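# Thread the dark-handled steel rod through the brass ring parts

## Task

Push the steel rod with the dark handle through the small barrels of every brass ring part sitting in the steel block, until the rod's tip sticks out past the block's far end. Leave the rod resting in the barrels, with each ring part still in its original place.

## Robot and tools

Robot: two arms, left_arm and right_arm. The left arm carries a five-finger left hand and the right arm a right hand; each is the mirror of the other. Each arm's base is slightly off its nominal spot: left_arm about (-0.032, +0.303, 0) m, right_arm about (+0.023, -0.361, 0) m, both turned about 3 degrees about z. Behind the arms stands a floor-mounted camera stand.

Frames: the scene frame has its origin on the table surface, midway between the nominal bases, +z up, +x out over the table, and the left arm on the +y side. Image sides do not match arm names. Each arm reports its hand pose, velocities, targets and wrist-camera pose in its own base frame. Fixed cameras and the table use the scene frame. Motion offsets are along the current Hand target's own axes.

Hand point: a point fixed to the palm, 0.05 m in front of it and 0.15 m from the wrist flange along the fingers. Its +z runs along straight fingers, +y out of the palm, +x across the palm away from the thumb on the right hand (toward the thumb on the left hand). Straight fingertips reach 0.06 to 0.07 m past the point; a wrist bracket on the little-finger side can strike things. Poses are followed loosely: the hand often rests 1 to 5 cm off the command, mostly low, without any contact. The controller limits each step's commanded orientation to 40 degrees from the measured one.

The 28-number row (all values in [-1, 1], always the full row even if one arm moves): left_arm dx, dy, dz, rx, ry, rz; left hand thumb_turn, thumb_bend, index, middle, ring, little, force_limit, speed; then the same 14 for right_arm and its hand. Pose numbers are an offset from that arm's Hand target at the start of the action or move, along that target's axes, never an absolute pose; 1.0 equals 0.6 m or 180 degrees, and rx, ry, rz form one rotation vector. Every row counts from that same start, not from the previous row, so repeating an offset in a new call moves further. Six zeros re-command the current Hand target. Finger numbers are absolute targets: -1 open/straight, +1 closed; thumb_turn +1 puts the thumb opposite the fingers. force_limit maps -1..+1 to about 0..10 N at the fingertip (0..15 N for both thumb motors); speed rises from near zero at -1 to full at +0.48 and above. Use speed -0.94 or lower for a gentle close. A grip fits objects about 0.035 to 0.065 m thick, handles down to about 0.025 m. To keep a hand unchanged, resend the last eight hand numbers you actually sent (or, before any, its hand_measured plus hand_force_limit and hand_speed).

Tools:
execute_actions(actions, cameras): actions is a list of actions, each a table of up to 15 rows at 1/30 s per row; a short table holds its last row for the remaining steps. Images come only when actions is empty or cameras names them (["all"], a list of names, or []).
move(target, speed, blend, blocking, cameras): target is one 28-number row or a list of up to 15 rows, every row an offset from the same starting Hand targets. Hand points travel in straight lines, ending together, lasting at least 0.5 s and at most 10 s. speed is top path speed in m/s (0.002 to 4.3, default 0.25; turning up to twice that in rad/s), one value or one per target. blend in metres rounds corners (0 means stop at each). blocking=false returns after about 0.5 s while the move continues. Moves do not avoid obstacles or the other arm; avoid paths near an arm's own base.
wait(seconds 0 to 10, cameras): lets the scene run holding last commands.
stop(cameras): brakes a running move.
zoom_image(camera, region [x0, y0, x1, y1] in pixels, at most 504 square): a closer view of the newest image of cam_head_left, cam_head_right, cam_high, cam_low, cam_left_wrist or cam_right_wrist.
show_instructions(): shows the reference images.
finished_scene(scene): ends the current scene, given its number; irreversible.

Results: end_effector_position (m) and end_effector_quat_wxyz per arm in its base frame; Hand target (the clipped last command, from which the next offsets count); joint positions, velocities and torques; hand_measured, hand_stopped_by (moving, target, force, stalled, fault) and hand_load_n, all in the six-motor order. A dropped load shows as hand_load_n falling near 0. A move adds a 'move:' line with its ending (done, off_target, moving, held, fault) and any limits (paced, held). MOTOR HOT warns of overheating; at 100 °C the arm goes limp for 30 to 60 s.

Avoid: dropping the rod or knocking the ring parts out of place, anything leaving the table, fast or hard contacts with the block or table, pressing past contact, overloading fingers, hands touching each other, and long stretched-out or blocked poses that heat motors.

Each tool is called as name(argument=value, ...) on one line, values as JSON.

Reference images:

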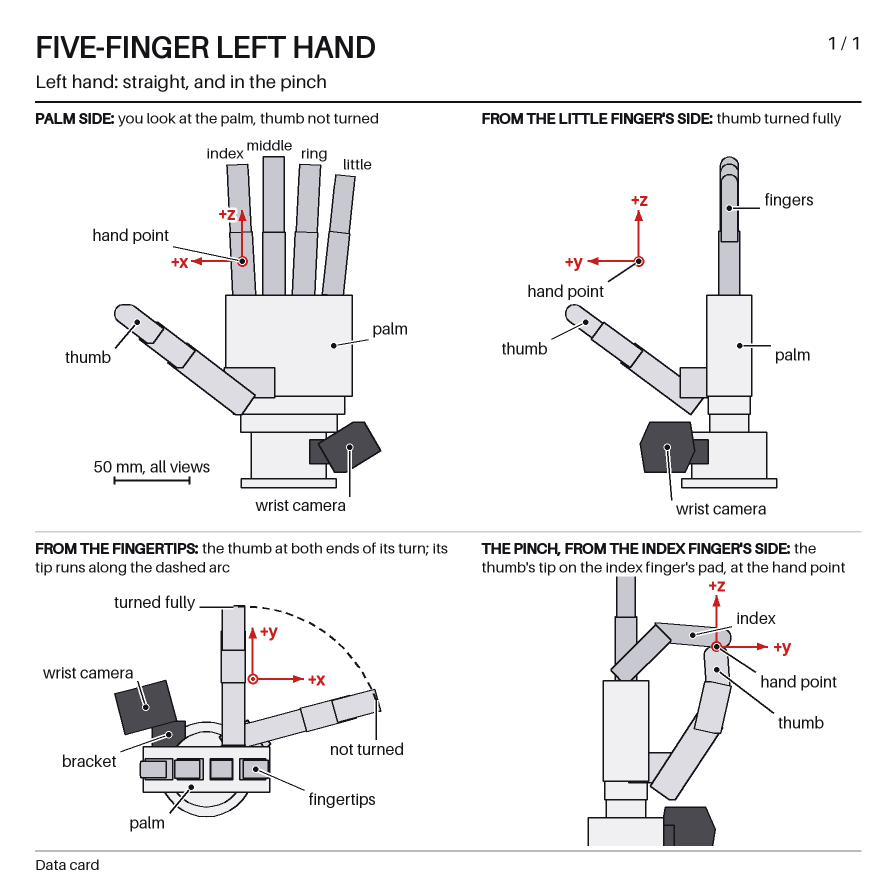

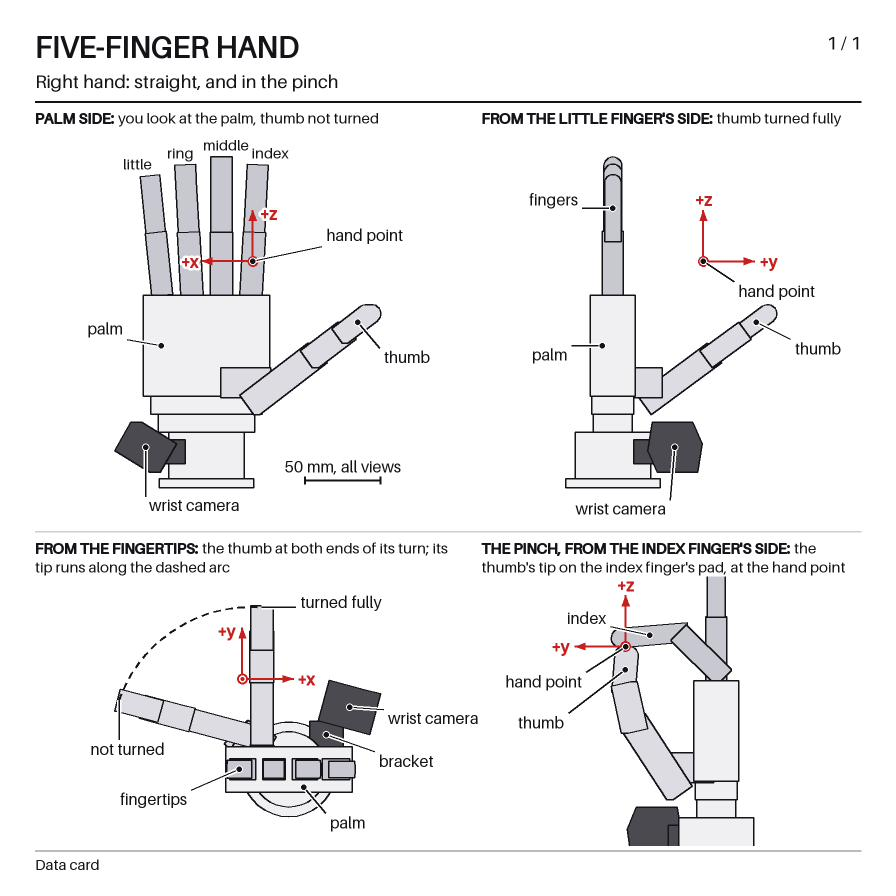

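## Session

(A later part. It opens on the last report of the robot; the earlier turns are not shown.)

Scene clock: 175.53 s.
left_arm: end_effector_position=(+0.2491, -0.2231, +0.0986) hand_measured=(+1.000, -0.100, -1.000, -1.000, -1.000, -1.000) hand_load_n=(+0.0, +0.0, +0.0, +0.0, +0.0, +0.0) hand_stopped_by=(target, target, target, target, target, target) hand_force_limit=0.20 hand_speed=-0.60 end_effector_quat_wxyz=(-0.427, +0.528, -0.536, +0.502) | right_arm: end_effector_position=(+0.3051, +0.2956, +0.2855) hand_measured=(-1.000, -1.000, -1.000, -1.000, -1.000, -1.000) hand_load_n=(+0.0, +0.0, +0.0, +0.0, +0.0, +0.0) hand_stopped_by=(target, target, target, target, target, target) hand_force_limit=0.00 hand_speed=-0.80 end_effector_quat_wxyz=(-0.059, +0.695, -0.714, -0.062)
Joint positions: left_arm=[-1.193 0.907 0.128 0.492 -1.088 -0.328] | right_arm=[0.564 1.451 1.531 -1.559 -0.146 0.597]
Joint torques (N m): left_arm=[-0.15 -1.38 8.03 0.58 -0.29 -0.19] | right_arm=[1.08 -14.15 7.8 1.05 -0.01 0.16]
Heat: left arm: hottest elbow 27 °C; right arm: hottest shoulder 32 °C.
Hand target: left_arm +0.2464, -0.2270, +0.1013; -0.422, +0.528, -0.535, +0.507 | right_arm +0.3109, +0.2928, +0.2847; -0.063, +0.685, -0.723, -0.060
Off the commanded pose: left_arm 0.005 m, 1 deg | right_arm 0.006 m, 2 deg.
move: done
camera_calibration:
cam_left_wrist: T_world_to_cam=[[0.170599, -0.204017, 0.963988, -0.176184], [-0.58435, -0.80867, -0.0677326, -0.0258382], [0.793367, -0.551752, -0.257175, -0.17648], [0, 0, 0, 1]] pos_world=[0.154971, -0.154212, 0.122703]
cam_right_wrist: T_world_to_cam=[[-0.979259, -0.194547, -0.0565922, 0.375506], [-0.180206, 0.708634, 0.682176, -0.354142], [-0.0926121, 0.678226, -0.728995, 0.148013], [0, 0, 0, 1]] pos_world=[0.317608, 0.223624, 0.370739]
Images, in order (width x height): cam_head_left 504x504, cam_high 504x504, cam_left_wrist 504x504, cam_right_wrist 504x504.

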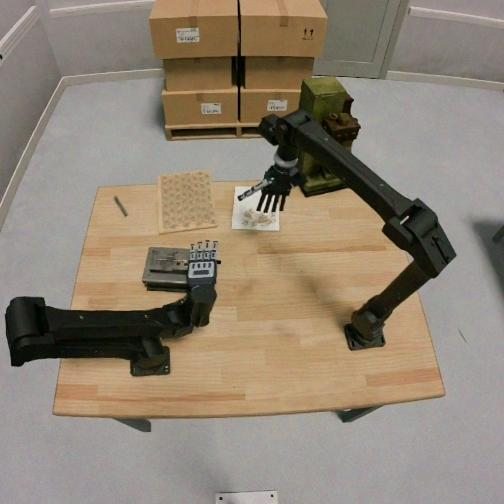

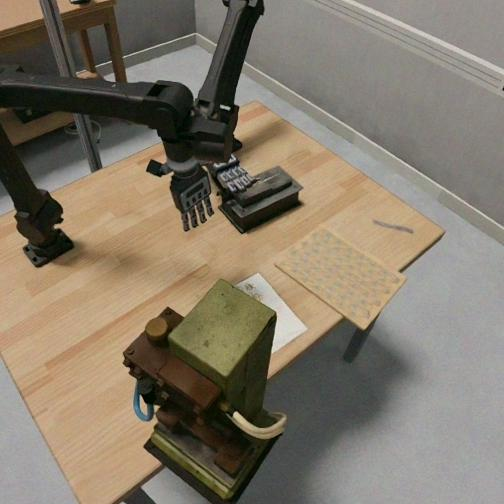

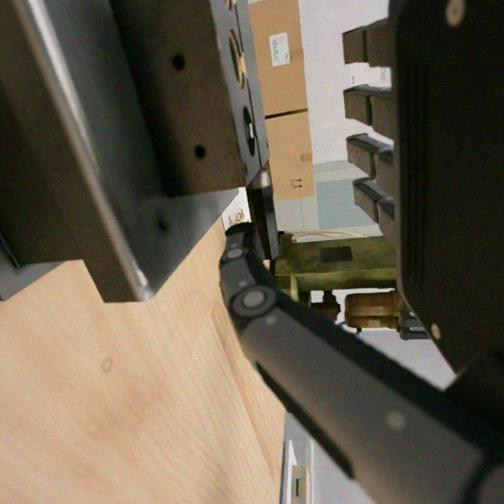

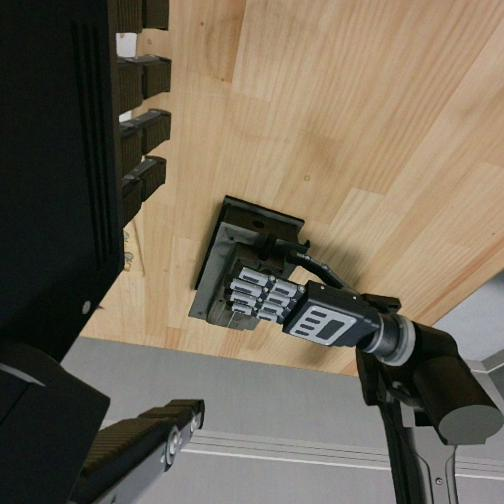

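move(target=[[0.0429,-0.0003,-0.0976,0,0,0,1,-0.1,-1,-1,-1,-1,0.2,-0.6,0,0,0,0,0,0,-1,-1,-1,-1,-1,-1,0,-0.8],[0.1505,-0.0171,-0.158,0,0,0,1,-0.1,-1,-1,-1,-1,0.2,-0.6,0,0,0,0,0,0,-1,-1,-1,-1,-1,-1,0,-0.8]], speed=0.1, blend=0.015, cameras=["all"])

zoom_image(camera="cam_right_wrist", region=[200, 220, 300, 335])

zoom_image(camera="cam_right_wrist", region=[220, 260, 270, 320])

zoom_image(camera="cam_high", region=[210, 160, 310, 240])

zoom_image(camera="cam_head_left", region=[140, 235, 240, 300])

Scene clock: 180.30 s.
left_arm: end_effector_position=(+0.1500, -0.2931, +0.1233) hand_measured=(+1.000, -0.100, -1.000, -1.000, -1.000, -1.000) hand_load_n=(+0.0, +0.0, +0.0, +0.0, +0.0, +0.5) hand_stopped_by=(target, target, target, target, target, target) hand_force_limit=0.20 hand_speed=-0.60 end_effector_quat_wxyz=(-0.423, +0.519, -0.545, +0.505) | right_arm: end_effector_position=(+0.3051, +0.2956, +0.2855) hand_measured=(-1.000, -1.000, -1.000, -1.000, -1.000, -1.000) hand_load_n=(+0.0, +0.0, +0.0, +0.0, +0.0, +0.0) hand_stopped_by=(target, target, target, target, target, target) hand_force_limit=0.00 hand_speed=-0.80 end_effector_quat_wxyz=(-0.059, +0.695, -0.714, -0.062)
Joint positions: left_arm=[-1.694 1.173 0.541 -1.019 -1.437 -1.715] | right_arm=[0.564 1.451 1.531 -1.559 -0.146 0.597]
Joint torques (N m): left_arm=[0.56 -2.84 9.92 -0.49 -0.85 -0.17] | right_arm=[0.73 -13.92 7.8 1.03 0 0.17]
Heat: left arm: hottest elbow 27 °C; right arm: hottest shoulder 32 °C.
Hand target: left_arm +0.1465, -0.3067, +0.1314; -0.422, +0.528, -0.535, +0.507 | right_arm +0.3109, +0.2928, +0.2847; -0.063, +0.685, -0.723, -0.060
Off the commanded pose: left_arm 0.016 m, 2 deg | right_arm 0.006 m, 2 deg.
move: off_target (left_arm)
camera_calibration:
cam_left_wrist: T_world_to_cam=[[0.165653, -0.217413, 0.96192, -0.200296], [-0.605186, -0.792552, -0.0749127, -0.129967], [0.778659, -0.569731, -0.262864, -0.13248], [0, 0, 0, 1]] pos_world=[0.0576823, -0.22203, 0.148109]
cam_right_wrist: T_world_to_cam=[[-0.979259, -0.194547, -0.0565922, 0.375506], [-0.180206, 0.708634, 0.682176, -0.354142], [-0.0926121, 0.678226, -0.728995, 0.148013], [0, 0, 0, 1]] pos_world=[0.317608, 0.223624, 0.370739]

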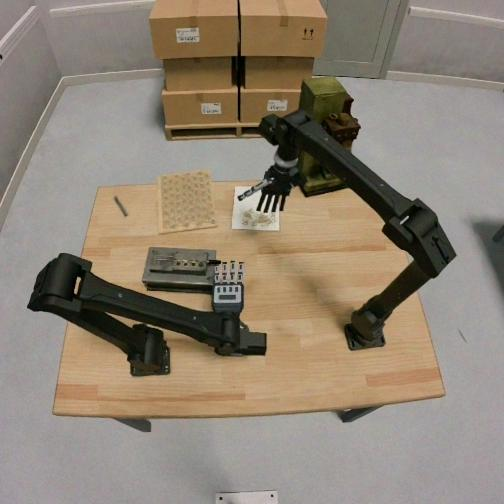

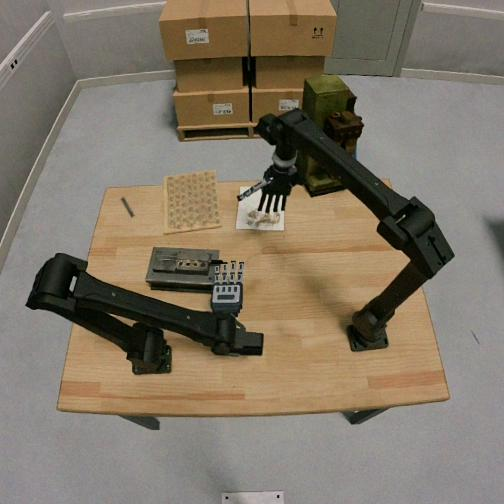

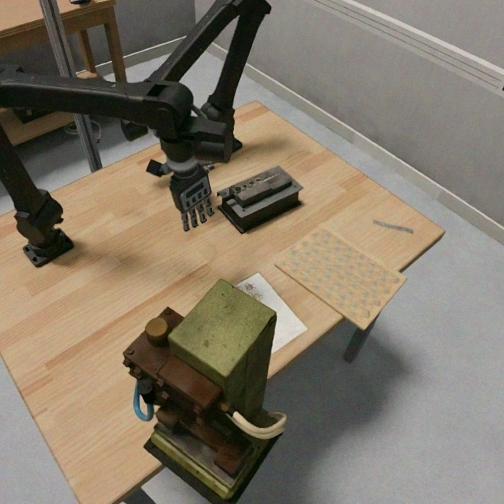

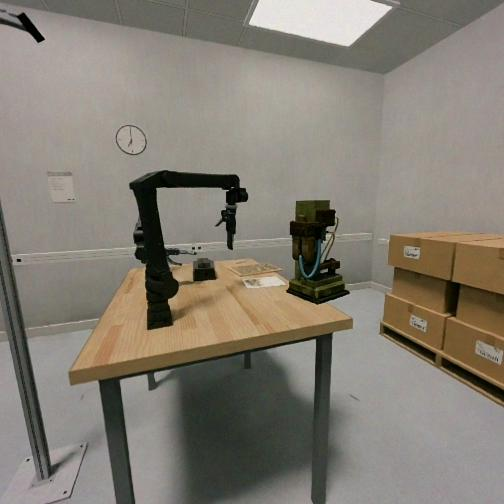

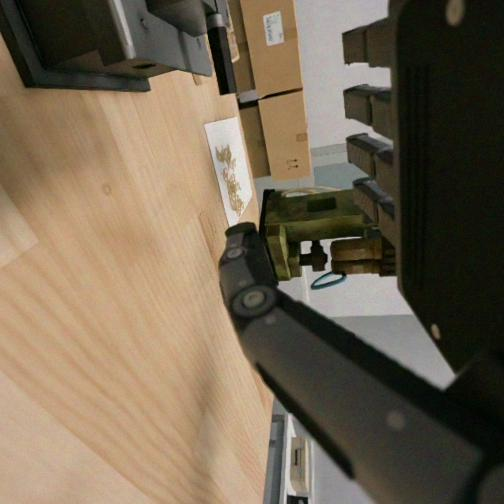

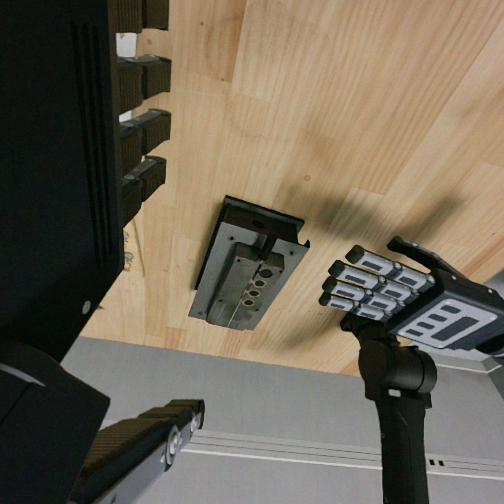

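Scaled by 4.383 from the camera's 504x504 image, which has a finer 720x720 frame.

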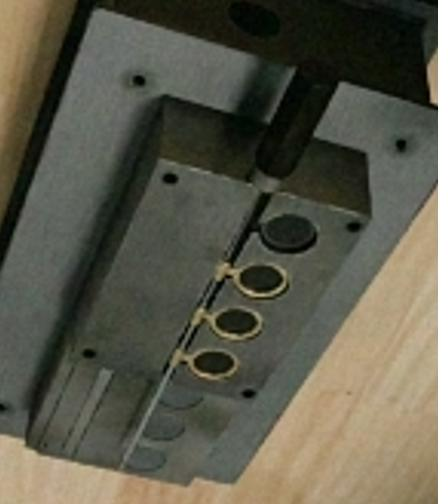

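Scaled by 8.400 from the camera's 504x504 image, which has a finer 720x720 frame.

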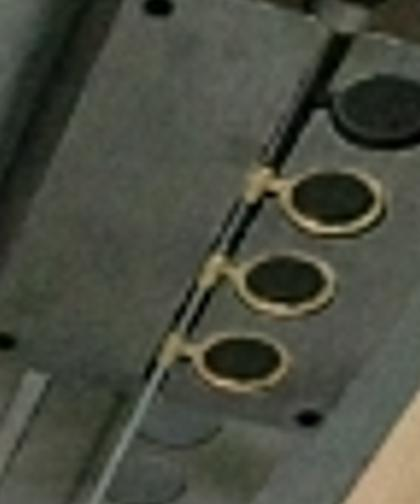

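Scaled by 5.040 from the camera's 504x504 image, which has a finer 720x720 frame.

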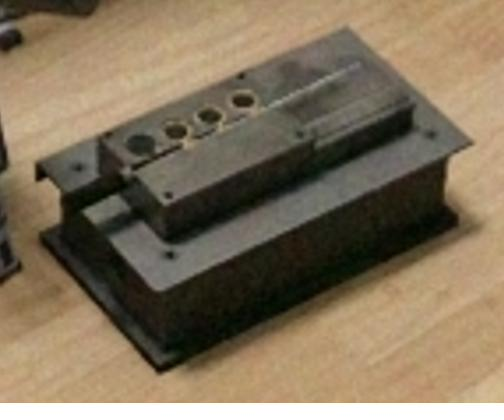

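Scaled by 5.040 from the camera's 504x504 image, which has a finer 720x720 frame.

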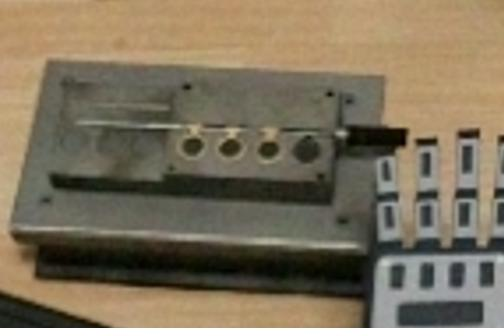

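zoom_image(camera="cam_right_wrist", region=[234, 278, 258, 308])

zoom_image(camera="cam_high", region=[235, 165, 270, 195])

zoom_image(camera="cam_head_left", region=[165, 250, 215, 280])

Scaled by 16.800 from the camera's 504x504 image, which has a finer 720x720 frame.

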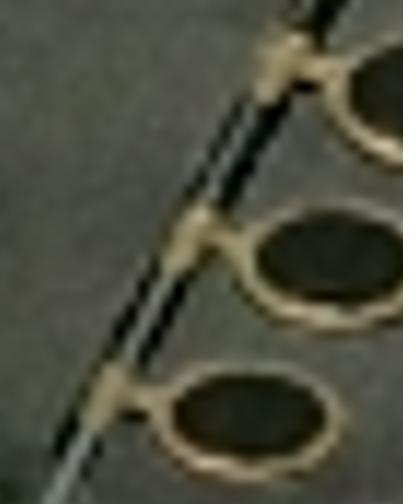

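Scaled by 14.400 from the camera's 504x504 image, which has a finer 720x720 frame.

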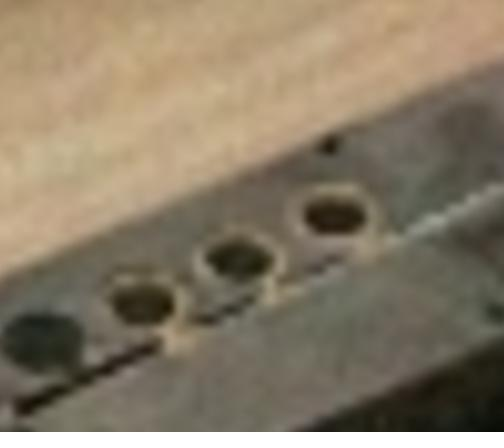

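Scaled by 10.080 from the camera's 504x504 image, which has a finer 720x720 frame.

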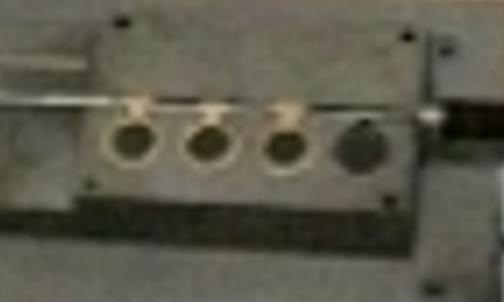

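All three rings are threaded and still in their recesses. The rod's point sticks out past the far end of the ring block, and the robot is clear of it.

finished_scene(scene=2)

The scene is finished: the task was done.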